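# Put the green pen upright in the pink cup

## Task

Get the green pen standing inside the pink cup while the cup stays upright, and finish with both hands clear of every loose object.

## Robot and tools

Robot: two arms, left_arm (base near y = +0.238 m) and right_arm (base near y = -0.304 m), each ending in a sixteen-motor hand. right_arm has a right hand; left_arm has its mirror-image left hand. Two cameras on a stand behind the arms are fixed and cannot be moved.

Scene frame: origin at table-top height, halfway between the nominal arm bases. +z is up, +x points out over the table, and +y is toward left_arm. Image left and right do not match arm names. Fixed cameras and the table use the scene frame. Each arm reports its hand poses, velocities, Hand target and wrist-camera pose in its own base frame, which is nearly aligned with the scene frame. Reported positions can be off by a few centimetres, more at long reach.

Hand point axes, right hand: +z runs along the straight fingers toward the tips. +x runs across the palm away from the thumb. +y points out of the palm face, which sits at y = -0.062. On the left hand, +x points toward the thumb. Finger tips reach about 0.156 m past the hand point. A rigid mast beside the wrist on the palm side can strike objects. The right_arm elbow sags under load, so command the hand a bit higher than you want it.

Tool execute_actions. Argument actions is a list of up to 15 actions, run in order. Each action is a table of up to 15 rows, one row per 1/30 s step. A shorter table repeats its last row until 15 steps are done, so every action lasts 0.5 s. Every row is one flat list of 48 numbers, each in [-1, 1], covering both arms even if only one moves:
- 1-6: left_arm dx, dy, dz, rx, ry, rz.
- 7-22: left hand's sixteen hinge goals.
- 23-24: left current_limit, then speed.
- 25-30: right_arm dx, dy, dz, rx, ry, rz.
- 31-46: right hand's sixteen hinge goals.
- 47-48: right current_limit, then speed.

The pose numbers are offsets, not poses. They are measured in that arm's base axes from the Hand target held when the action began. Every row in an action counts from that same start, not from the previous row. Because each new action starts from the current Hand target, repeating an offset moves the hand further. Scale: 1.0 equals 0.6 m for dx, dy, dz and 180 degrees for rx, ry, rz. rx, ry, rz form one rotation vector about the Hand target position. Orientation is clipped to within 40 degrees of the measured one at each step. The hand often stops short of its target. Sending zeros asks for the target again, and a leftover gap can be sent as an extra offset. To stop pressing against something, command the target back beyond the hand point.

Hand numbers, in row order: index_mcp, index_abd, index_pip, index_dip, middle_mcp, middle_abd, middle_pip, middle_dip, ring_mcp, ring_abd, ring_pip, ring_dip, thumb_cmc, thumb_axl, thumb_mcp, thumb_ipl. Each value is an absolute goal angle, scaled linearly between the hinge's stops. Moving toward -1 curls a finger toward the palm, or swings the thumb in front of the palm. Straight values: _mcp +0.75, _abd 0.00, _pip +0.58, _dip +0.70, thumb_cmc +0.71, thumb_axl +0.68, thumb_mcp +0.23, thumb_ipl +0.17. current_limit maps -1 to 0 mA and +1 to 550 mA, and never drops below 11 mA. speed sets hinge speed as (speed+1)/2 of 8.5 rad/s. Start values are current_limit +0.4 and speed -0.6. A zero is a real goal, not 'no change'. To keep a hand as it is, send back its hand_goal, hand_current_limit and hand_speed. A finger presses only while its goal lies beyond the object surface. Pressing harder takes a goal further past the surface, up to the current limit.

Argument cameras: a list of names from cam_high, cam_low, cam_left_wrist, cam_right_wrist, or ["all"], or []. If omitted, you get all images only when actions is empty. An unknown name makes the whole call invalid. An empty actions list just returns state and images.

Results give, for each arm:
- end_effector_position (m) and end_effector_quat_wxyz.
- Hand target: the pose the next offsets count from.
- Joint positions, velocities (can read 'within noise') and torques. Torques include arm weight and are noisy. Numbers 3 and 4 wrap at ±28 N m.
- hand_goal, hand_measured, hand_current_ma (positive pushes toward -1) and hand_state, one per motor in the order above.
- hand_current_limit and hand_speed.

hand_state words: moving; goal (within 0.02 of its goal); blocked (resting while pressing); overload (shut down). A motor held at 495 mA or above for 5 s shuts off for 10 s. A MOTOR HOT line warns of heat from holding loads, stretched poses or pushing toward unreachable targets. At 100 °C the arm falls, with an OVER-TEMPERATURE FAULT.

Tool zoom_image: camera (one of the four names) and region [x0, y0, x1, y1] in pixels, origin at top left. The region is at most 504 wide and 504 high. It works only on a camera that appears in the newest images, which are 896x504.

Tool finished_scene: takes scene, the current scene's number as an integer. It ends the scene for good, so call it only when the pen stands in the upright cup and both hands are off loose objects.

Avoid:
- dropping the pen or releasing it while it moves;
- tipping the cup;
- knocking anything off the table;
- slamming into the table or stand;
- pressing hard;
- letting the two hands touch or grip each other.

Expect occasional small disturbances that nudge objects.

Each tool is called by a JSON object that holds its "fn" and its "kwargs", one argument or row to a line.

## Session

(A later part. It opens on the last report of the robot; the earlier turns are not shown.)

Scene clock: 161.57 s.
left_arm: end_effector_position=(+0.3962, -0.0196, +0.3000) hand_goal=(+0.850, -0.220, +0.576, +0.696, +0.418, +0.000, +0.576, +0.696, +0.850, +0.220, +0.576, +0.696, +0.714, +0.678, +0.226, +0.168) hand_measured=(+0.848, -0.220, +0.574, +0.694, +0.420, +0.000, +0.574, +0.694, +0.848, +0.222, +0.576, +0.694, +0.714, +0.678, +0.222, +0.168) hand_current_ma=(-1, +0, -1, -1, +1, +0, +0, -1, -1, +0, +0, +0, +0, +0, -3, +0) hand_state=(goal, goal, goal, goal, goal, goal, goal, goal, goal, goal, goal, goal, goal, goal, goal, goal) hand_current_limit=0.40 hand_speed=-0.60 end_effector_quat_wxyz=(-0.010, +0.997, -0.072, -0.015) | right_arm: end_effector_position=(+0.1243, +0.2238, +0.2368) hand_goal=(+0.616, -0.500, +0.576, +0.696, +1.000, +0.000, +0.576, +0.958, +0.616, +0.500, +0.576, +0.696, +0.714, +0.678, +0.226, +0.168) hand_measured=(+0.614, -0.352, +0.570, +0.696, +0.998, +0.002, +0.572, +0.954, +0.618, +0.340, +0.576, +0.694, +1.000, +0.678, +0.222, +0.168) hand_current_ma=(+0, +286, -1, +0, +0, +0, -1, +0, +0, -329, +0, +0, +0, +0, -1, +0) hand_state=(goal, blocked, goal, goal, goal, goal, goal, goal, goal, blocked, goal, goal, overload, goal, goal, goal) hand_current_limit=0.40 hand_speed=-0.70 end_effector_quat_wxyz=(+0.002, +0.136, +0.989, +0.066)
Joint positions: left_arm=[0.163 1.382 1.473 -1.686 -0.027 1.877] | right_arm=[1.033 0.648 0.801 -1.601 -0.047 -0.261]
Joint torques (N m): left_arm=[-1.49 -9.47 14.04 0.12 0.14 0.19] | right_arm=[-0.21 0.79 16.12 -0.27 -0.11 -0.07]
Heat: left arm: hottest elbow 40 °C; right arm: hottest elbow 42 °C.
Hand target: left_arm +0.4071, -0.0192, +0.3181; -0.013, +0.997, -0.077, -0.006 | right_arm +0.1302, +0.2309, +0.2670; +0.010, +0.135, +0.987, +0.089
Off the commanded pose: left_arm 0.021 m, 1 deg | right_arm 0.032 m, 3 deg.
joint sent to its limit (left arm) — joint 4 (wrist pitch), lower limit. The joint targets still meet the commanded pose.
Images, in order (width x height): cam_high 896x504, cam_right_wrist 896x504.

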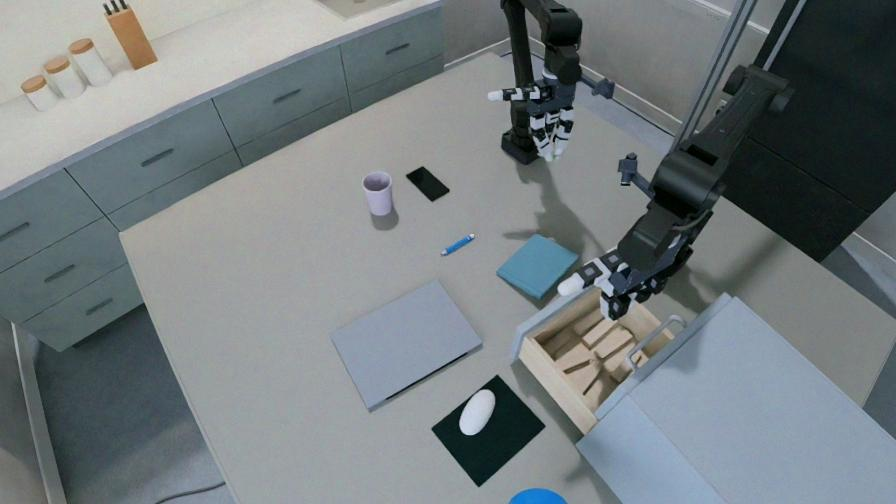

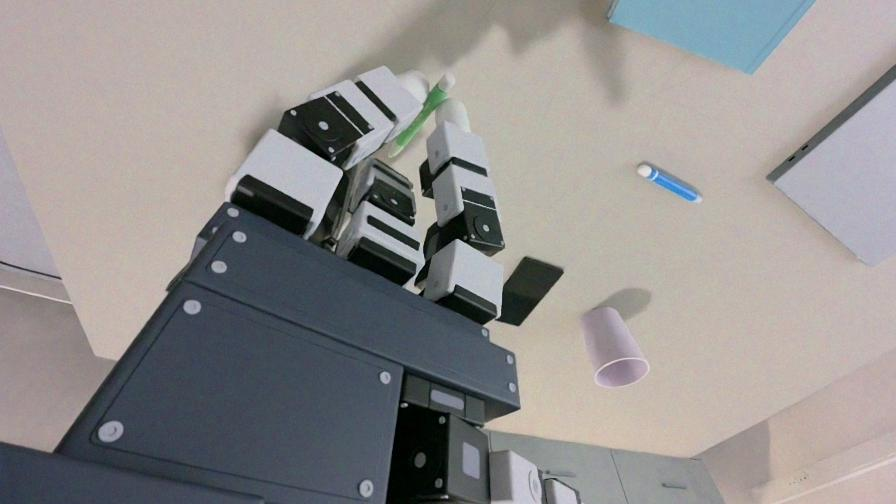

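{"fn": "execute_actions", "kwargs": {
  "actions": [
    [[0,0,0,0,0,0,0.849,-0.22,0.576,0.696,0.418,0,0.576,0.696,0.849,0.22,0.576,0.696,0.714,0.678,0.226,0.168,0.4,-0.6,0.1458,-0.0962,-0.04,-0.0178,0.0044,0.0482,0.616,-0.5,0.576,0.696,1,0,0.576,0.957,0.616,0.5,0.576,0.696,0.714,0.678,0.226,0.168,0.4,-0.7]],
    [[0,0,0,0,0,0,0.849,-0.22,0.576,0.696,0.418,0,0.576,0.696,0.849,0.22,0.576,0.696,0.714,0.678,0.226,0.168,0.4,-0.6,0.1458,-0.0962,-0.04,-0.0178,0.0044,0.0482,0.616,-0.5,0.576,0.696,1,0,0.576,0.957,0.616,0.5,0.576,0.696,0.714,0.678,0.226,0.168,0.4,-0.7]],
    [[0,0,0,0,0,0,0.849,-0.22,0.576,0.696,0.418,0,0.576,0.696,0.849,0.22,0.576,0.696,0.714,0.678,0.226,0.168,0.4,-0.6,0.1458,-0.0962,-0.04,-0.0178,0.0044,0.0482,0.616,-0.5,0.576,0.696,1,0,0.576,0.957,0.616,0.5,0.576,0.696,0.714,0.678,0.226,0.168,0.4,-0.7]]
  ],
  "cameras": ["cam_high","cam_right_wrist"]
}}

{"fn": "zoom_image", "kwargs": {
  "camera": "cam_high",
  "region": [420, 100, 540, 220]
}}

Scene clock: 165.33 s.
left_arm: end_effector_position=(+0.3962, -0.0196, +0.3000) hand_goal=(+0.850, -0.220, +0.576, +0.696, +0.418, +0.000, +0.576, +0.696, +0.850, +0.220, +0.576, +0.696, +0.714, +0.678, +0.226, +0.168) hand_measured=(+0.848, -0.220, +0.574, +0.694, +0.420, +0.000, +0.574, +0.694, +0.848, +0.222, +0.576, +0.694, +0.714, +0.678, +0.222, +0.168) hand_current_ma=(-1, +0, -1, -1, +1, +0, +0, -1, -1, +0, +0, +0, +0, +0, -3, +0) hand_state=(goal, goal, goal, goal, goal, goal, goal, goal, goal, goal, goal, goal, goal, goal, goal, goal) hand_current_limit=0.40 hand_speed=-0.60 end_effector_quat_wxyz=(-0.010, +0.997, -0.072, -0.015) | right_arm: end_effector_position=(+0.3756, +0.0549, +0.1727) hand_goal=(+0.616, -0.500, +0.576, +0.696, +1.000, +0.000, +0.576, +0.958, +0.616, +0.500, +0.576, +0.696, +0.714, +0.678, +0.226, +0.168) hand_measured=(+0.614, -0.352, +0.572, +0.696, +0.994, +0.000, +0.572, +0.956, +0.618, +0.340, +0.576, +0.694, +0.998, +0.678, +0.222, +0.168) hand_current_ma=(+0, +286, -1, +0, -1, +0, -1, +0, +0, -329, +0, +0, +0, +0, -1, +0) hand_state=(goal, blocked, goal, goal, goal, goal, goal, goal, goal, blocked, goal, goal, overload, goal, goal, goal) hand_current_limit=0.40 hand_speed=-0.70 end_effector_quat_wxyz=(-0.043, -0.080, +0.996, +0.006)
Joint positions: left_arm=[0.163 1.382 1.473 -1.686 -0.027 1.877] | right_arm=[-0.086 1.389 1.136 -1.405 0.003 -1.817]
Joint torques (N m): left_arm=[-1.08 -9.52 13.91 0.16 0.19 0.18] | right_arm=[1.44 -10.7 14.84 -0.81 -0.17 -0.04]
Heat: left arm: hottest elbow 40 °C; right arm: hottest elbow 42 °C.
Hand target: left_arm +0.4071, -0.0192, +0.3181; -0.013, +0.997, -0.077, -0.006 | right_arm +0.3925, +0.0577, +0.1948; -0.020, -0.090, +0.996, +0.004
Off the commanded pose: left_arm 0.021 m, 1 deg | right_arm 0.028 m, 3 deg.
joint sent to its limit (left arm) — joint 4 (wrist pitch), lower limit. The joint targets still meet the commanded pose.
Images, in order (width x height): cam_high 896x504, cam_right_wrist 896x504.

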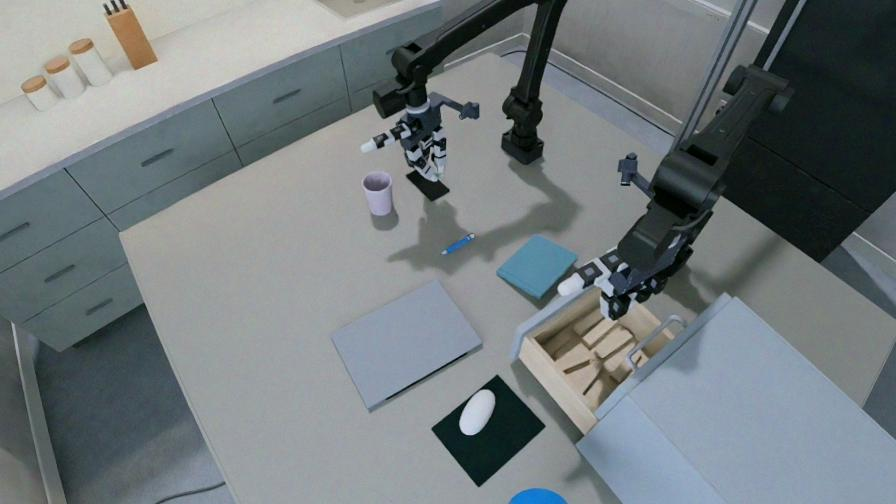

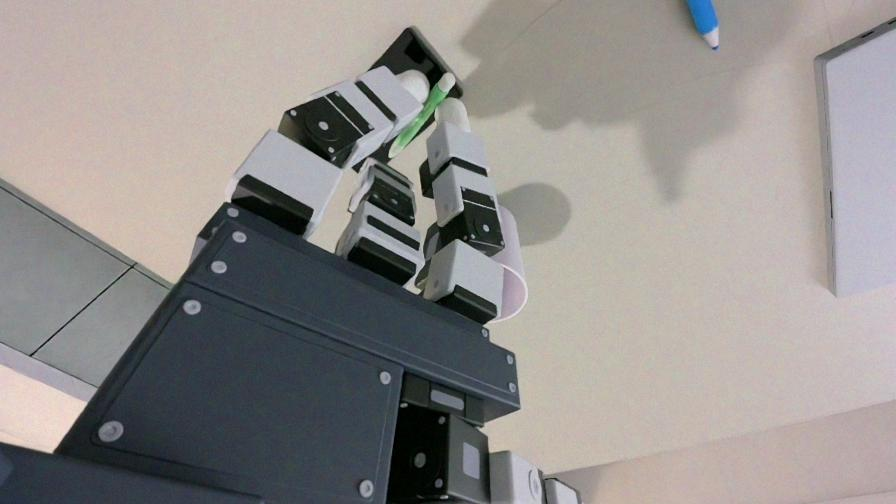

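Scaled by 4.200 from the camera's 896x504 image, which has a finer 1280x720 frame.

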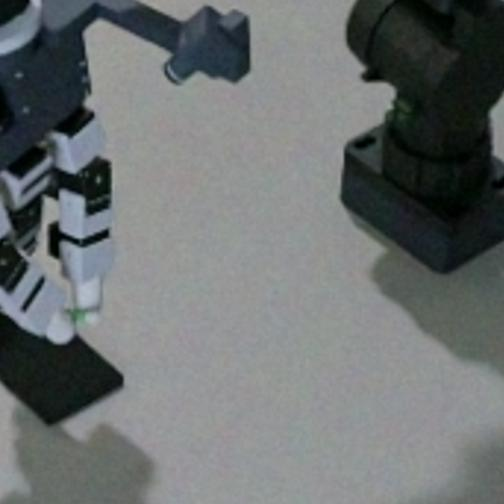

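{"fn": "execute_actions", "kwargs": {
  "actions": [
    [[0,0,0,0,0,0,0.849,-0.22,0.576,0.696,0.418,0,0.576,0.696,0.849,0.22,0.576,0.696,0.714,0.678,0.226,0.168,0.4,-0.6,-0.0667,0.0917,-0.02,0,0,0,0.616,-0.5,0.576,0.696,1,0,0.576,0.957,0.616,0.5,0.576,0.696,0.714,0.678,0.226,0.168,0.4,-0.7]],
    [[0,0,0,0,0,0,0.849,-0.22,0.576,0.696,0.418,0,0.576,0.696,0.849,0.22,0.576,0.696,0.714,0.678,0.226,0.168,0.4,-0.6,-0.0667,0.0917,-0.04,0,0,0,0.616,-0.5,0.576,0.696,1,0,0.576,0.957,0.616,0.5,0.576,0.696,0.714,0.678,0.226,0.168,0.4,-0.7]],
    [[0,0,0,0,0,0,0.849,-0.22,0.576,0.696,0.418,0,0.576,0.696,0.849,0.22,0.576,0.696,0.714,0.678,0.226,0.168,0.4,-0.6,0,0,-0.06,0,0,0,0.616,-0.5,0.576,0.696,1,0,0.576,0.957,0.616,0.5,0.576,0.696,0.714,0.678,0.226,0.168,0.4,-0.7]]
  ],
  "cameras": ["cam_high","cam_right_wrist"]
}}

{"fn": "zoom_image", "kwargs": {
  "camera": "cam_high",
  "region": [420, 140, 540, 260]
}}

Scene clock: 167.40 s.
left_arm: end_effector_position=(+0.3962, -0.0196, +0.3000) hand_goal=(+0.850, -0.220, +0.576, +0.696, +0.418, +0.000, +0.576, +0.696, +0.850, +0.220, +0.576, +0.696, +0.714, +0.678, +0.226, +0.168) hand_measured=(+0.848, -0.220, +0.574, +0.694, +0.420, +0.000, +0.574, +0.694, +0.848, +0.222, +0.576, +0.694, +0.714, +0.678, +0.222, +0.168) hand_current_ma=(-1, +0, -1, -1, +1, +0, +0, -1, -1, +0, +0, +0, +0, +0, -3, +0) hand_state=(goal, goal, goal, goal, goal, goal, goal, goal, goal, goal, goal, goal, goal, goal, goal, goal) hand_current_limit=0.40 hand_speed=-0.60 end_effector_quat_wxyz=(-0.010, +0.997, -0.072, -0.015) | right_arm: end_effector_position=(+0.3107, +0.1660, +0.1251) hand_goal=(+0.616, -0.500, +0.576, +0.696, +1.000, +0.000, +0.576, +0.958, +0.616, +0.500, +0.576, +0.696, +0.714, +0.678, +0.226, +0.168) hand_measured=(+0.614, -0.352, +0.572, +0.696, +0.996, +0.000, +0.572, +0.956, +0.620, +0.340, +0.576, +0.694, +0.998, +0.678, +0.222, +0.168) hand_current_ma=(+0, +286, -1, +0, -1, +0, +0, +0, +0, -329, +0, +0, +0, +0, -1, +0) hand_state=(goal, blocked, goal, goal, goal, goal, goal, goal, goal, blocked, goal, goal, overload, goal, goal, goal) hand_current_limit=0.40 hand_speed=-0.70 end_effector_quat_wxyz=(-0.022, -0.091, +0.996, +0.005)
Joint positions: left_arm=[0.163 1.382 1.473 -1.686 -0.027 1.877] | right_arm=[0.244 1.254 0.881 -1.239 -0.017 -1.51]
Joint torques (N m): left_arm=[-0.73 -9.64 13.97 0.13 0.16 0.15] | right_arm=[1.26 -7.47 9.09 -0.02 0 0.14]
Heat: left arm: hottest elbow 40 °C; right arm: hottest elbow 42 °C.
Hand target: left_arm +0.4071, -0.0192, +0.3181; -0.013, +0.997, -0.077, -0.006 | right_arm +0.3125, +0.1679, +0.1229; -0.020, -0.090, +0.996, +0.004
Off the commanded pose: left_arm 0.021 m, 1 deg | right_arm 0.003 m, 0 deg.
joint sent to its limit (left arm) — joint 4 (wrist pitch), lower limit. The joint targets still meet the commanded pose.
Images, in order (width x height): cam_high 896x504, cam_right_wrist 896x504.

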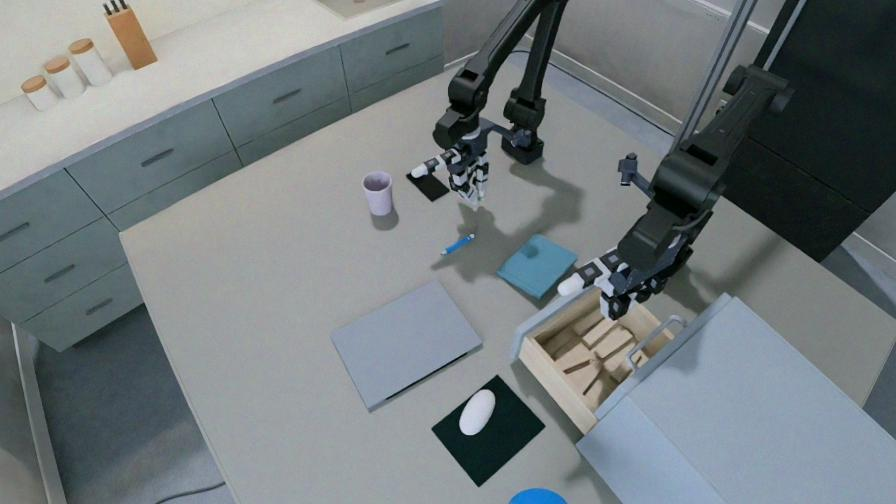

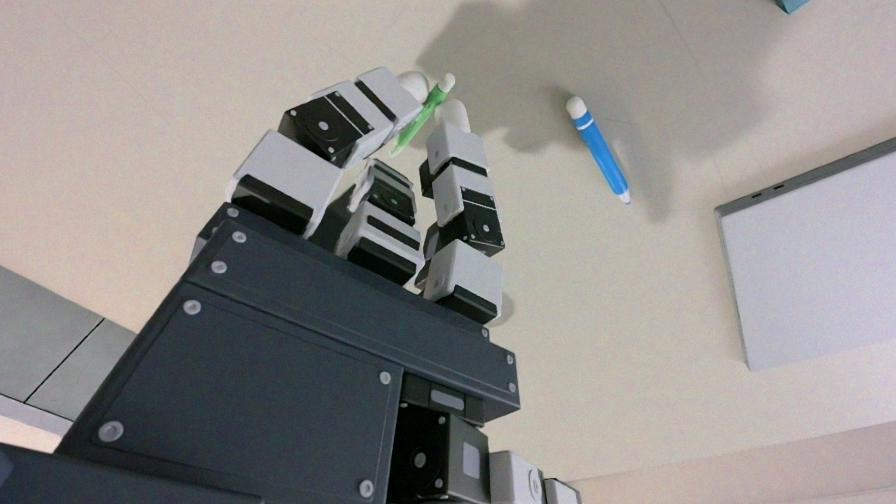

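Scaled by 4.200 from the camera's 896x504 image, which has a finer 1280x720 frame.

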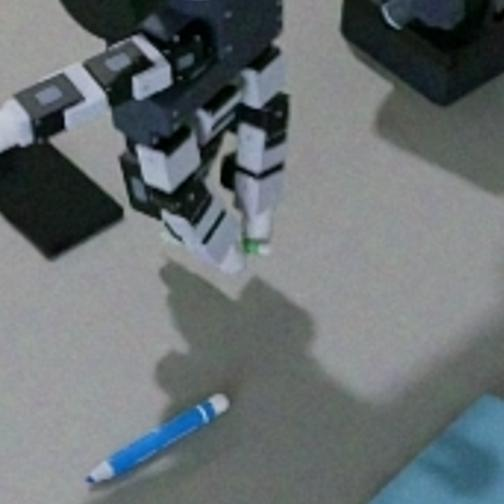

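{"fn": "execute_actions", "kwargs": {
  "actions": [
    [[0,0,0,0,0,0,0.849,-0.22,0.576,0.696,0.418,0,0.576,0.696,0.849,0.22,0.576,0.696,0.714,0.678,0.226,0.168,0.4,-0.6,0,0,-0.035,0,0,0,0.616,-0.5,0.576,0.696,1,0,0.576,0.957,0.616,0.5,0.576,0.696,0.714,0.678,0.226,0.168,0.4,-0.7]],
    [[0,0,0,0,0,0,0.849,-0.22,0.576,0.696,0.418,0,0.576,0.696,0.849,0.22,0.576,0.696,0.714,0.678,0.226,0.168,0.4,-0.6,0,0,-0.03,0,0,0,0.616,-0.5,0.576,0.696,1,0,0.576,0.957,0.616,0.5,0.576,0.696,0.714,0.678,0.226,0.168,0.4,-0.7]],
    [[0,0,0,0,0,0,0.849,-0.22,0.576,0.696,0.418,0,0.576,0.696,0.849,0.22,0.576,0.696,0.714,0.678,0.226,0.168,0.4,-0.6,0,0,0,0,0,0,0.616,-0.24,0.576,0.696,1,0,0.576,0.957,0.616,0.24,0.576,0.696,0.714,0.678,0.226,0.168,0.4,-0.8]]
  ],
  "cameras": ["cam_high","cam_right_wrist"]
}}

{"fn": "zoom_image", "kwargs": {
  "camera": "cam_high",
  "region": [440, 160, 520, 240]
}}

Scene clock: 169.33 s.
left_arm: end_effector_position=(+0.3962, -0.0196, +0.3000) hand_goal=(+0.850, -0.220, +0.576, +0.696, +0.418, +0.000, +0.576, +0.696, +0.850, +0.220, +0.576, +0.696, +0.714, +0.678, +0.226, +0.168) hand_measured=(+0.848, -0.220, +0.574, +0.694, +0.420, +0.000, +0.574, +0.694, +0.848, +0.222, +0.576, +0.694, +0.714, +0.678, +0.222, +0.168) hand_current_ma=(-1, +0, -1, -1, +1, +0, +0, -1, -1, +0, +0, +0, +0, +0, -3, +0) hand_state=(goal, goal, goal, goal, goal, goal, goal, goal, goal, goal, goal, goal, goal, goal, goal, goal) hand_current_limit=0.40 hand_speed=-0.60 end_effector_quat_wxyz=(-0.010, +0.997, -0.072, -0.015) | right_arm: end_effector_position=(+0.3122, +0.1662, +0.0884) hand_goal=(+0.616, -0.240, +0.576, +0.696, +1.000, +0.000, +0.576, +0.958, +0.616, +0.240, +0.576, +0.696, +0.714, +0.678, +0.226, +0.168) hand_measured=(+0.614, -0.248, +0.574, +0.696, +1.000, -0.004, +0.578, +0.958, +0.620, +0.242, +0.576, +0.696, +0.998, +0.678, +0.222, +0.168) hand_current_ma=(+0, -1, +0, +0, +0, +0, +0, +0, +0, +0, +0, +0, +0, +0, -1, +0) hand_state=(goal, goal, goal, goal, goal, goal, goal, goal, goal, goal, goal, goal, overload, goal, goal, goal) hand_current_limit=0.40 hand_speed=-0.80 end_effector_quat_wxyz=(-0.019, -0.091, +0.996, +0.005)
Joint positions: left_arm=[0.163 1.382 1.473 -1.686 -0.027 1.877] | right_arm=[0.244 1.301 0.816 -1.122 -0.016 -1.509]
Joint torques (N m): left_arm=[-1.44 -10.11 14.12 0.1 0.16 0.17] | right_arm=[1.2 -7.41 8.29 0.24 -0.01 0.11]
Heat: left arm: hottest elbow 40 °C; right arm: hottest elbow 42 °C.
Hand target: left_arm +0.4071, -0.0192, +0.3181; -0.013, +0.997, -0.077, -0.006 | right_arm +0.3126, +0.1679, +0.0840; -0.019, -0.090, +0.996, +0.004
Off the commanded pose: left_arm 0.021 m, 1 deg | right_arm 0.005 m, 0 deg.
joint sent to its limit (left arm) — joint 4 (wrist pitch), lower limit. The joint targets still meet the commanded pose.
Images, in order (width x height): cam_high 896x504, cam_right_wrist 896x504.

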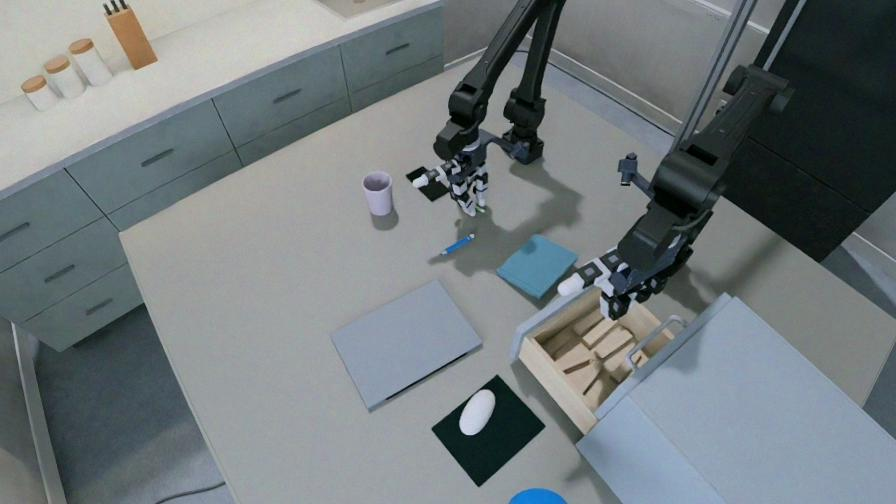

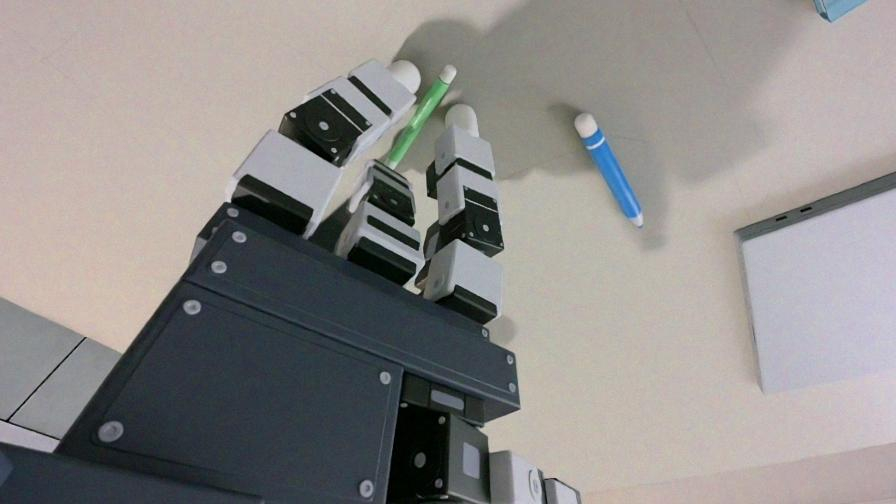

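Scaled by 6.300 from the camera's 896x504 image, which has a finer 1280x720 frame.

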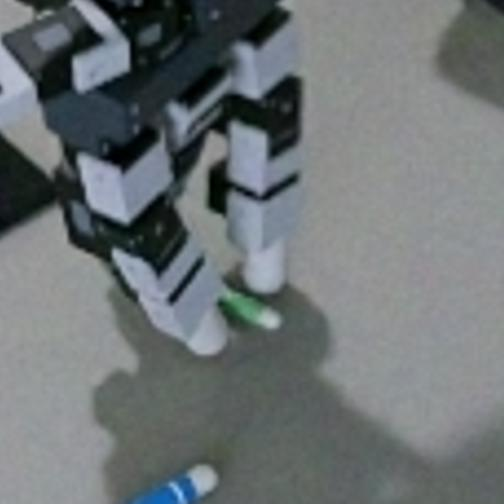

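{"fn": "execute_actions", "kwargs": {
  "actions": [
    [[0,0,0,0,0,0,0.849,-0.22,0.576,0.696,0.418,0,0.576,0.696,0.849,0.22,0.576,0.696,0.714,0.678,0.226,0.168,0.4,-0.6,0,0,0.12,-0.0015,-0.0123,0,0.616,-0.24,0.576,0.696,1,0,0.576,0.957,0.616,0.24,0.576,0.696,0.714,0.678,0.226,0.168,0.4,-0.6]],
    [[0,0,0,0,0,0,0.849,-0.22,0.576,0.696,0.418,0,0.576,0.696,0.849,0.22,0.576,0.696,0.714,0.678,0.226,0.168,0.4,-0.6,0.079,-0.0287,0.02,0,0,-0.1924,0.849,0.05,0.576,0.696,1,0,0.576,0.696,0.849,-0.05,0.576,0.696,0.714,0.678,0.226,0.168,0.4,-0.4]],
    [[0,0,0,0,0,0,0.849,-0.22,0.576,0.696,0.418,0,0.576,0.696,0.849,0.22,0.576,0.696,0.714,0.678,0.226,0.168,0.4,-0.6,0.0458,-0.0688,0,0,0,-0.1924,0.849,0.05,0.576,0.696,0.418,0,0.576,0.696,0.849,-0.05,0.576,0.696,0.714,0.678,0.226,0.168,0.4,-0.4]],
    [[0,0,0,0,0,0,0.849,-0.22,0.576,0.696,0.418,0,0.576,0.696,0.849,0.22,0.576,0.696,0.714,0.678,0.226,0.168,0.4,-0.6,-0.0043,-0.0828,0,0,0,-0.1924,0.849,-0.05,0.576,0.696,0.418,0,0.576,0.696,0.849,0.05,0.576,0.696,0.714,0.678,0.226,0.168,0.4,-0.4]],
    [[0,0,0,0,0,0,0.849,-0.22,0.576,0.696,0.418,0,0.576,0.696,0.849,0.22,0.576,0.696,0.714,0.678,0.226,0.168,0.4,-0.6,-0.0538,-0.066,0,0,0,-0.1924,0.849,-0.27,0.576,0.696,0.418,0,0.576,0.696,0.849,0.27,0.576,0.696,0.714,0.678,0.226,0.168,0.4,-0.6]],
    [[0,0,0,0,0,0,0.849,-0.22,0.576,0.696,0.418,0,0.576,0.696,0.849,0.22,0.576,0.696,0.714,0.678,0.226,0.168,0.4,-0.6,-0.0845,-0.0242,-0.05,0,0,-0.1924,0.849,-0.27,0.576,0.696,0.418,0,0.576,0.696,0.849,0.27,0.576,0.696,0.714,0.678,0.226,0.168,0.4,-0.6]]
  ],
  "cameras": ["cam_high","cam_right_wrist"]
}}

{"fn": "zoom_image", "kwargs": {
  "camera": "cam_right_wrist",
  "region": [340, 0, 560, 220]
}}

{"fn": "zoom_image", "kwargs": {
  "camera": "cam_high",
  "region": [420, 120, 540, 240]
}}

Scene clock: 174.07 s.
left_arm: end_effector_position=(+0.3962, -0.0196, +0.3000) hand_goal=(+0.850, -0.220, +0.576, +0.696, +0.418, +0.000, +0.576, +0.696, +0.850, +0.220, +0.576, +0.696, +0.714, +0.678, +0.226, +0.168) hand_measured=(+0.848, -0.220, +0.574, +0.694, +0.420, +0.000, +0.574, +0.694, +0.848, +0.222, +0.576, +0.694, +0.714, +0.678, +0.222, +0.168) hand_current_ma=(-1, +0, -1, -1, +1, +0, +0, -1, -1, +0, +0, +0, +0, +0, -3, +0) hand_state=(goal, goal, goal, goal, goal, goal, goal, goal, goal, goal, goal, goal, goal, goal, goal, goal) hand_current_limit=0.40 hand_speed=-0.60 end_effector_quat_wxyz=(-0.010, +0.997, -0.072, -0.015) | right_arm: end_effector_position=(+0.2995, +0.0025, +0.1391) hand_goal=(+0.850, -0.270, +0.576, +0.696, +0.418, +0.000, +0.576, +0.696, +0.850, +0.270, +0.576, +0.696, +0.714, +0.678, +0.226, +0.168) hand_measured=(+0.846, -0.266, +0.574, +0.696, +0.424, -0.002, +0.578, +0.698, +0.846, +0.266, +0.576, +0.696, +0.988, +0.678, +0.222, +0.168) hand_current_ma=(-1, +1, +0, +0, +1, +0, +0, +0, -1, -1, +0, +0, +0, +0, -1, +0) hand_state=(goal, goal, goal, goal, goal, goal, goal, goal, goal, goal, goal, goal, overload, goal, goal, goal) hand_current_limit=0.40 hand_speed=-0.60 end_effector_quat_wxyz=(-0.003, +0.988, +0.151, -0.002)
Joint positions: left_arm=[0.163 1.382 1.473 -1.686 -0.027 1.877] | right_arm=[0.295 1.2 0.878 -1.252 -0.006 1.562]
Joint torques (N m): left_arm=[-1.32 -9.35 13.85 0.09 0.14 0.13] | right_arm=[1.49 -6.53 9.52 0.08 0.13 0.13]
Heat: left arm: hottest elbow 41 °C; right arm: hottest elbow 42 °C.
Hand target: left_arm +0.4071, -0.0192, +0.3181; -0.013, +0.997, -0.077, -0.006 | right_arm +0.3019, +0.0055, +0.1380; +0.000, +0.989, +0.149, +0.000
Off the commanded pose: left_arm 0.021 m, 1 deg | right_arm 0.004 m, 1 deg.
joint sent to its limit (left arm) — joint 4 (wrist pitch), lower limit. The joint targets still meet the commanded pose.
Images, in order (width x height): cam_high 896x504, cam_right_wrist 896x504.

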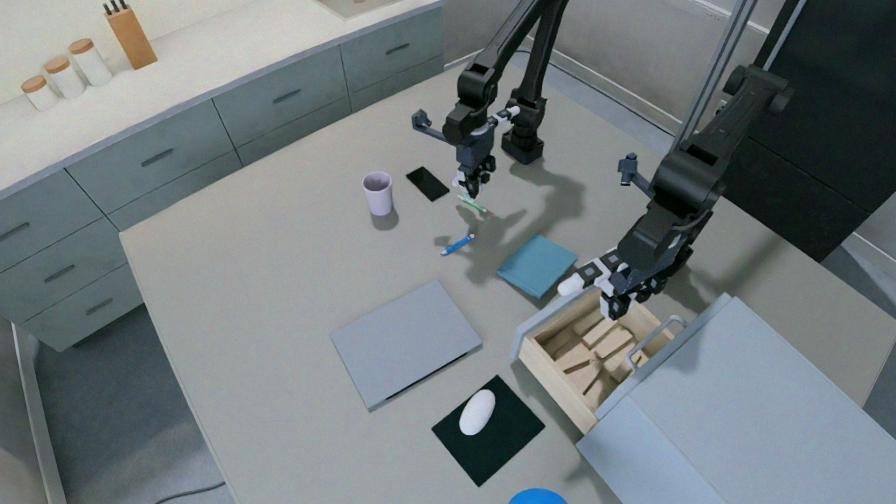

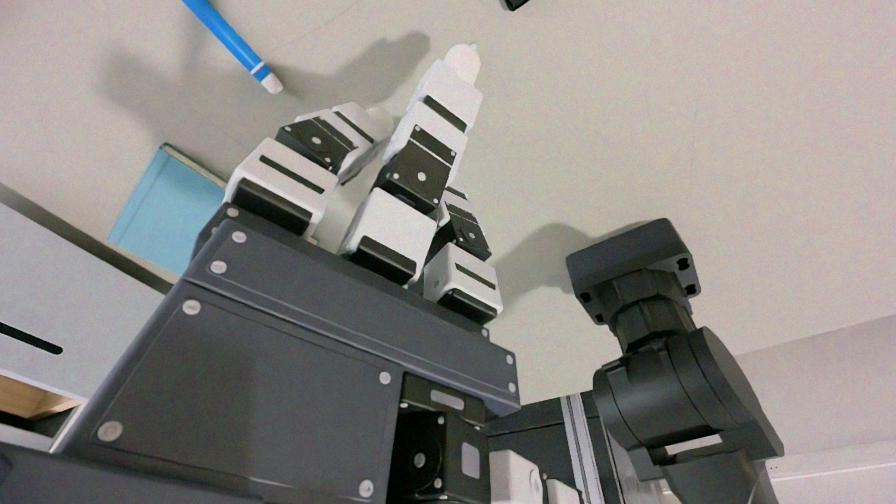

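Scaled by 2.291 from the camera's 896x504 image, which has a finer 1280x720 frame.

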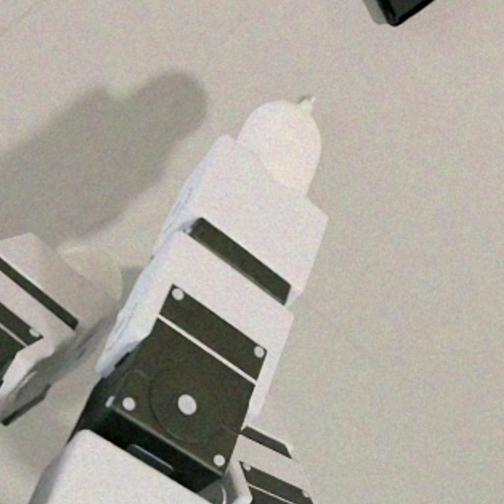

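Scaled by 4.200 from the camera's 896x504 image, which has a finer 1280x720 frame.

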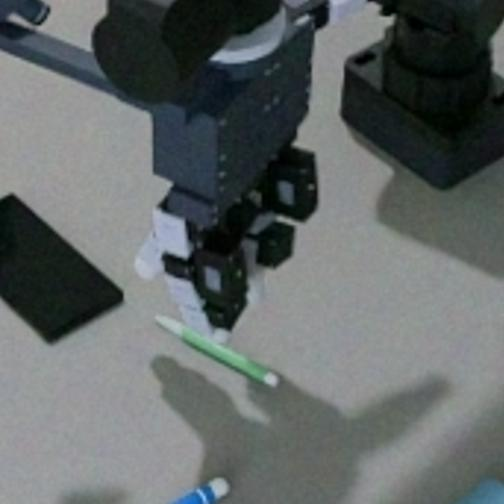

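{"fn": "execute_actions", "kwargs": {
  "actions": [
    [[0,0,0,0,0,0,0.849,-0.22,0.576,0.696,0.418,0,0.576,0.696,0.849,0.22,0.576,0.696,0.714,0.678,0.226,0.168,0.4,-0.6,-0.0375,0.019,-0.03,0,0,0,0.849,-0.27,0.576,0.696,0.418,0,0.576,0.696,0.849,0.27,0.576,0.696,0.714,0.678,0.226,0.168,0.4,-0.6]]
  ],
  "cameras": ["cam_high","cam_right_wrist"]
}}

{"fn": "zoom_image", "kwargs": {
  "camera": "cam_right_wrist",
  "region": [340, 0, 560, 220]
}}

{"fn": "zoom_image", "kwargs": {
  "camera": "cam_high",
  "region": [440, 140, 540, 240]
}}

Scene clock: 175.40 s.
left_arm: end_effector_position=(+0.3962, -0.0196, +0.3000) hand_goal=(+0.850, -0.220, +0.576, +0.696, +0.418, +0.000, +0.576, +0.696, +0.850, +0.220, +0.576, +0.696, +0.714, +0.678, +0.226, +0.168) hand_measured=(+0.848, -0.220, +0.574, +0.694, +0.420, +0.000, +0.574, +0.694, +0.848, +0.222, +0.576, +0.694, +0.714, +0.678, +0.222, +0.168) hand_current_ma=(-1, +0, -1, -1, +1, +0, +0, -1, -1, +0, +0, +0, +0, +0, -3, +0) hand_state=(goal, goal, goal, goal, goal, goal, goal, goal, goal, goal, goal, goal, goal, goal, goal, goal) hand_current_limit=0.40 hand_speed=-0.60 end_effector_quat_wxyz=(-0.010, +0.997, -0.072, -0.015) | right_arm: end_effector_position=(+0.2780, +0.0141, +0.1175) hand_goal=(+0.850, -0.270, +0.576, +0.696, +0.418, +0.000, +0.576, +0.696, +0.850, +0.270, +0.576, +0.696, +0.714, +0.678, +0.226, +0.168) hand_measured=(+0.846, -0.266, +0.574, +0.696, +0.424, -0.002, +0.578, +0.698, +0.846, +0.266, +0.576, +0.696, +0.988, +0.678, +0.222, +0.168) hand_current_ma=(-1, +0, +0, +0, +1, +0, +0, +0, -1, -1, +0, +0, +0, +0, -1, +0) hand_state=(goal, goal, goal, goal, goal, goal, goal, goal, goal, goal, goal, goal, overload, goal, goal, goal) hand_current_limit=0.40 hand_speed=-0.60 end_effector_quat_wxyz=(+0.001, +0.989, +0.149, -0.010)
Joint positions: left_arm=[0.163 1.382 1.473 -1.686 -0.027 1.877] | right_arm=[0.356 1.189 0.806 -1.209 -0.002 1.627]
Joint torques (N m): left_arm=[-1.26 -9.88 13.97 0.13 0.19 0.15] | right_arm=[1.44 -7.71 9.02 0.05 0.14 0.13]
Heat: left arm: hottest elbow 41 °C; right arm: hottest elbow 42 °C.
Hand target: left_arm +0.4071, -0.0192, +0.3181; -0.013, +0.997, -0.077, -0.006 | right_arm +0.2794, +0.0169, +0.1200; +0.000, +0.989, +0.149, +0.000
Off the commanded pose: left_arm 0.021 m, 1 deg | right_arm 0.004 m, 1 deg.
joint sent to its limit (left arm) — joint 4 (wrist pitch), lower limit. The joint targets still meet the commanded pose.
Images, in order (width x height): cam_high 896x504, cam_right_wrist 896x504.

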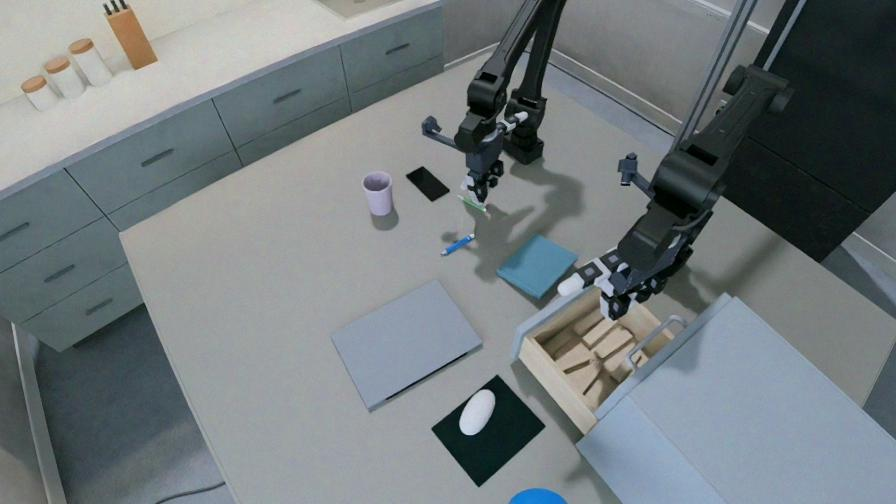

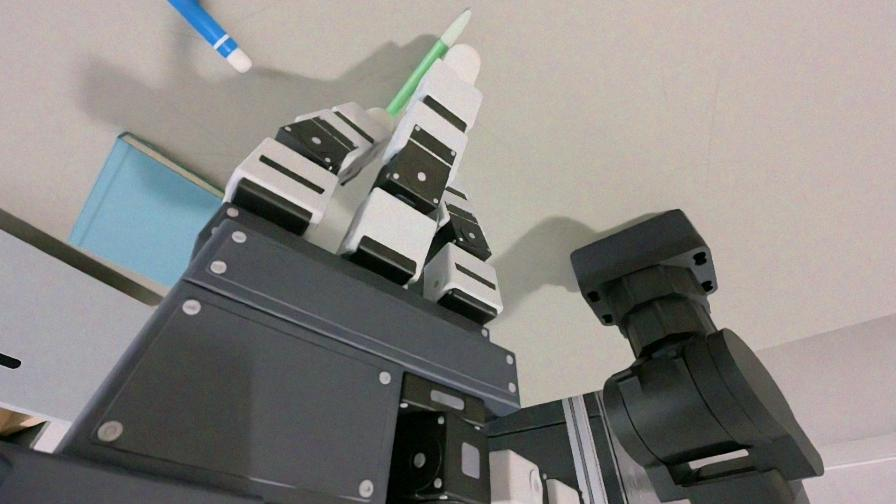

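Scaled by 2.291 from the camera's 896x504 image, which has a finer 1280x720 frame.

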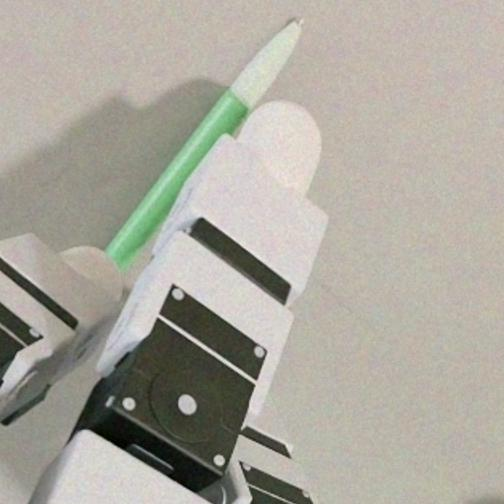

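Scaled by 5.040 from the camera's 896x504 image, which has a finer 1280x720 frame.

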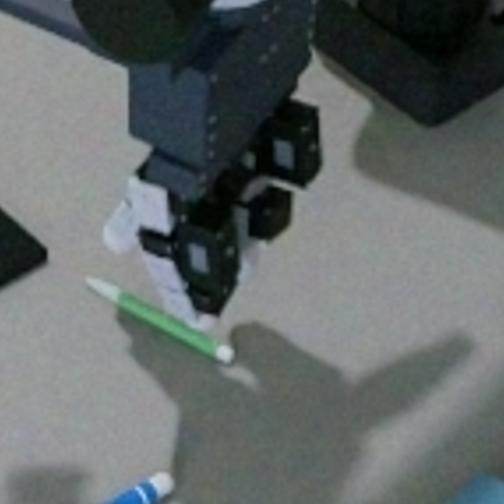

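{"fn": "execute_actions", "kwargs": {
  "actions": []
}}

Scene clock: 176.60 s.
left_arm: end_effector_position=(+0.3962, -0.0196, +0.3000) hand_goal=(+0.850, -0.220, +0.576, +0.696, +0.418, +0.000, +0.576, +0.696, +0.850, +0.220, +0.576, +0.696, +0.714, +0.678, +0.226, +0.168) hand_measured=(+0.848, -0.220, +0.574, +0.694, +0.420, +0.000, +0.574, +0.694, +0.848, +0.222, +0.576, +0.694, +0.714, +0.678, +0.222, +0.168) hand_current_ma=(-1, +0, -1, -1, +1, +0, +0, -1, -1, +0, +0, +0, +0, +0, -3, +0) hand_state=(goal, goal, goal, goal, goal, goal, goal, goal, goal, goal, goal, goal, goal, goal, goal, goal) hand_current_limit=0.40 hand_speed=-0.60 end_effector_quat_wxyz=(-0.010, +0.997, -0.072, -0.015) | right_arm: end_effector_position=(+0.2779, +0.0141, +0.1175) hand_goal=(+0.850, -0.270, +0.576, +0.696, +0.418, +0.000, +0.576, +0.696, +0.850, +0.270, +0.576, +0.696, +0.714, +0.678, +0.226, +0.168) hand_measured=(+0.846, -0.266, +0.574, +0.696, +0.424, -0.002, +0.578, +0.698, +0.846, +0.266, +0.576, +0.696, +0.988, +0.678, +0.222, +0.168) hand_current_ma=(-1, +0, +0, +0, +1, +0, +0, +0, -1, -1, +0, +0, +0, +0, -1, +0) hand_state=(goal, goal, goal, goal, goal, goal, goal, goal, goal, goal, goal, goal, overload, goal, goal, goal) hand_current_limit=0.40 hand_speed=-0.60 end_effector_quat_wxyz=(+0.001, +0.989, +0.149, -0.010)
Joint positions: left_arm=[0.163 1.382 1.473 -1.686 -0.027 1.877] | right_arm=[0.356 1.189 0.806 -1.209 -0.002 1.627]
Joint velocities: within noise
Joint torques (N m): left_arm=[-1.03 -9.93 13.85 0.13 0.16 0.16] | right_arm=[1.38 -7.71 9.02 0.05 0.14 0.13]
Heat: left arm: hottest elbow 41 °C; right arm: hottest elbow 41 °C.
Hand target: left_arm +0.4071, -0.0192, +0.3181; -0.013, +0.997, -0.077, -0.006 | right_arm +0.2794, +0.0169, +0.1200; +0.000, +0.989, +0.149, +0.000
Off the commanded pose: left_arm 0.021 m, 1 deg | right_arm 0.004 m, 1 deg.

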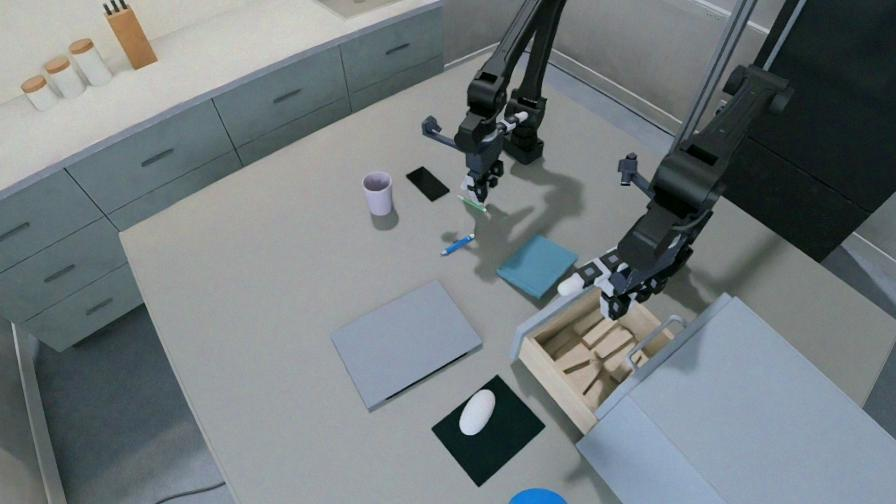

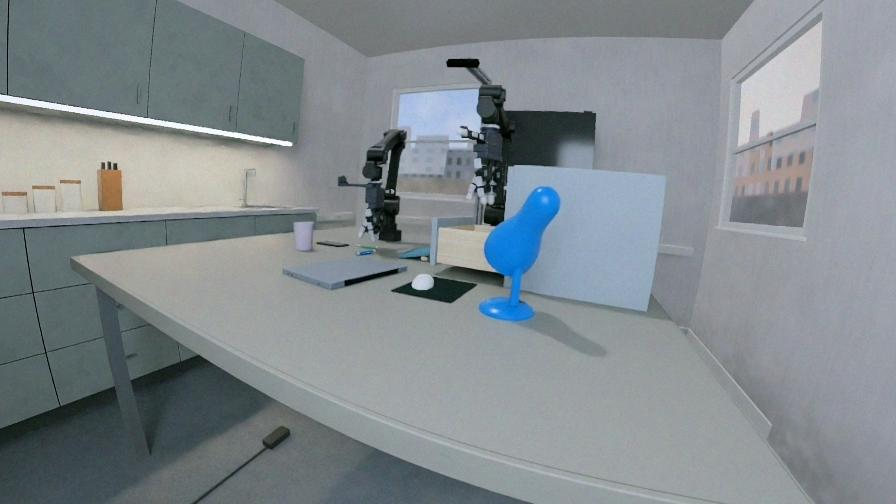

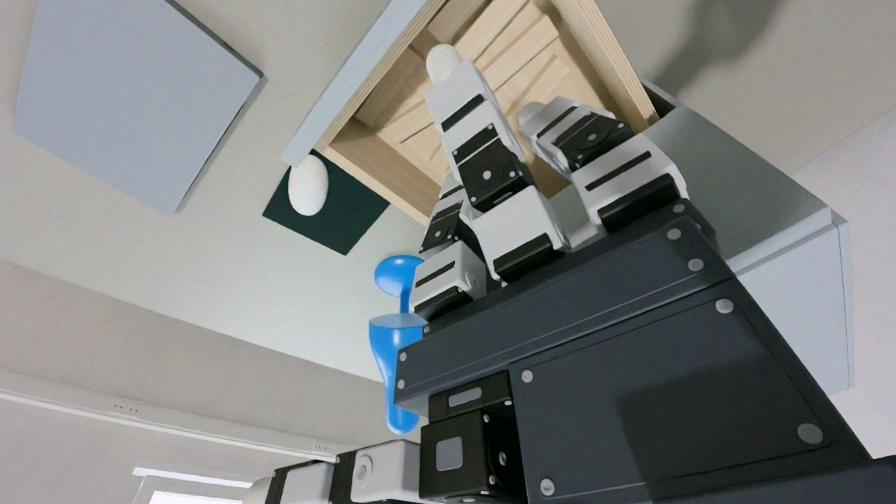

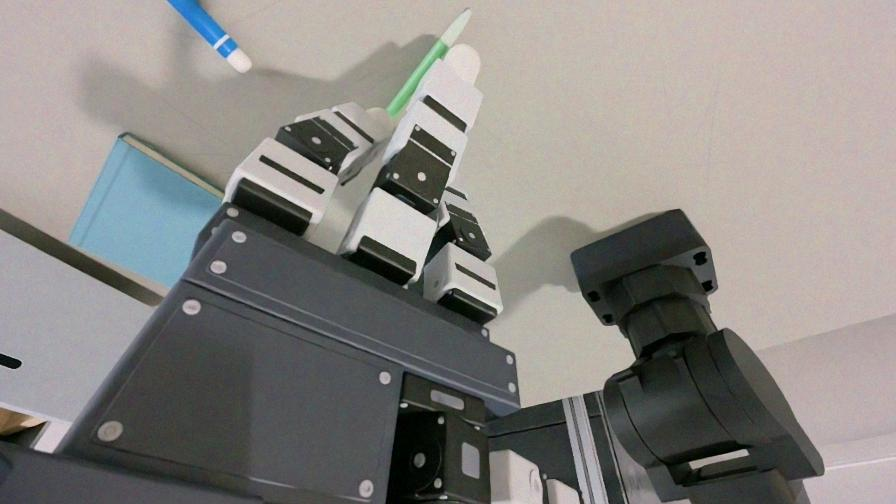

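{"fn": "execute_actions", "kwargs": {
  "actions": [
    [[0,0,0,0,0,0,0.849,-0.22,0.576,0.696,0.418,0,0.576,0.696,0.849,0.22,0.576,0.696,0.714,0.678,0.226,0.168,0.4,-0.6,0.0085,0.003,-0.035,0,0,0,0.849,-0.27,0.576,0.696,0.418,0,0.576,0.696,0.849,0.27,0.576,0.696,0.714,0.678,0.226,0.168,0.4,-0.6]]
  ],
  "cameras": ["cam_right_wrist","cam_high"]
}}

{"fn": "zoom_image", "kwargs": {
  "camera": "cam_right_wrist",
  "region": [370, 0, 510, 80]
}}

{"fn": "zoom_image", "kwargs": {
  "camera": "cam_high",
  "region": [430, 170, 530, 226]
}}

Scene clock: 177.50 s.
left_arm: end_effector_position=(+0.3962, -0.0196, +0.3000) hand_goal=(+0.850, -0.220, +0.576, +0.696, +0.418, +0.000, +0.576, +0.696, +0.850, +0.220, +0.576, +0.696, +0.714, +0.678, +0.226, +0.168) hand_measured=(+0.848, -0.220, +0.574, +0.694, +0.420, +0.000, +0.574, +0.694, +0.848, +0.222, +0.576, +0.694, +0.714, +0.678, +0.222, +0.168) hand_current_ma=(-1, +0, -1, -1, +1, +0, +0, -1, -1, +0, +0, +0, +0, +0, -3, +0) hand_state=(goal, goal, goal, goal, goal, goal, goal, goal, goal, goal, goal, goal, goal, goal, goal, goal) hand_current_limit=0.40 hand_speed=-0.60 end_effector_quat_wxyz=(-0.010, +0.997, -0.072, -0.015) | right_arm: end_effector_position=(+0.2842, +0.0164, +0.1016) hand_goal=(+0.850, -0.270, +0.576, +0.696, +0.418, +0.000, +0.576, +0.696, +0.850, +0.270, +0.576, +0.696, +0.714, +0.678, +0.226, +0.168) hand_measured=(+0.846, -0.266, +0.574, +0.696, +0.424, -0.002, +0.578, +0.698, +0.846, +0.266, +0.576, +0.696, +0.988, +0.678, +0.222, +0.168) hand_current_ma=(-1, +0, +0, +0, +1, +0, +0, +0, -1, -1, +0, +0, +0, +0, -1, +0) hand_state=(goal, goal, goal, goal, goal, goal, goal, goal, goal, goal, goal, goal, overload, goal, goal, goal) hand_current_limit=0.40 hand_speed=-0.60 end_effector_quat_wxyz=(-0.001, +0.989, +0.149, -0.001)
Joint positions: left_arm=[0.163 1.382 1.473 -1.686 -0.027 1.877] | right_arm=[0.356 1.213 0.782 -1.141 -0.002 1.627]
Joint torques (N m): left_arm=[-0.97 -9.11 13.89 0.06 0.2 0.14] | right_arm=[1.44 -6.36 8.64 0.18 0.14 0.13]
Heat: left arm: hottest elbow 41 °C; right arm: hottest elbow 41 °C.
Hand target: left_arm +0.4071, -0.0192, +0.3181; -0.013, +0.997, -0.077, -0.006 | right_arm +0.2844, +0.0187, +0.0990; +0.000, +0.989, +0.149, +0.000
Off the commanded pose: left_arm 0.021 m, 1 deg | right_arm 0.004 m, 0 deg.
joint sent to its limit (left arm) — joint 4 (wrist pitch), lower limit. The joint targets still meet the commanded pose.
Images, in order (width x height): cam_high 896x504, cam_right_wrist 896x504.

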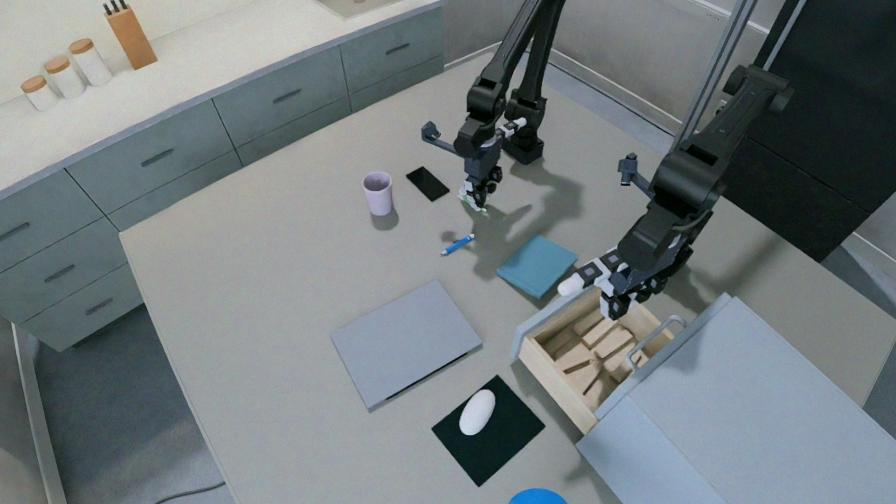

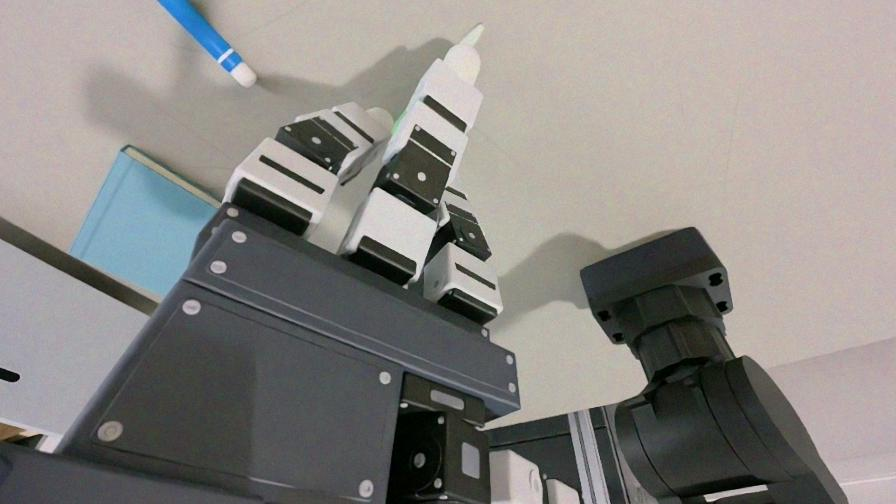

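Scaled by 3.600 from the camera's 896x504 image, which has a finer 1280x720 frame.

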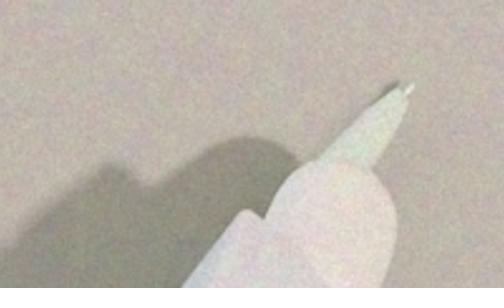

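Scaled by 5.040 from the camera's 896x504 image, which has a finer 1280x720 frame.

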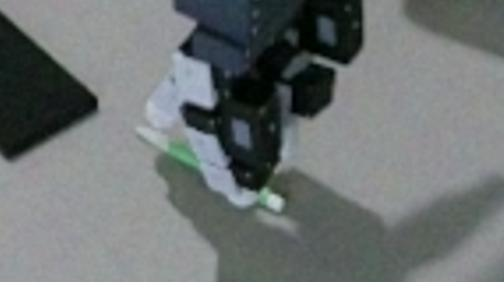

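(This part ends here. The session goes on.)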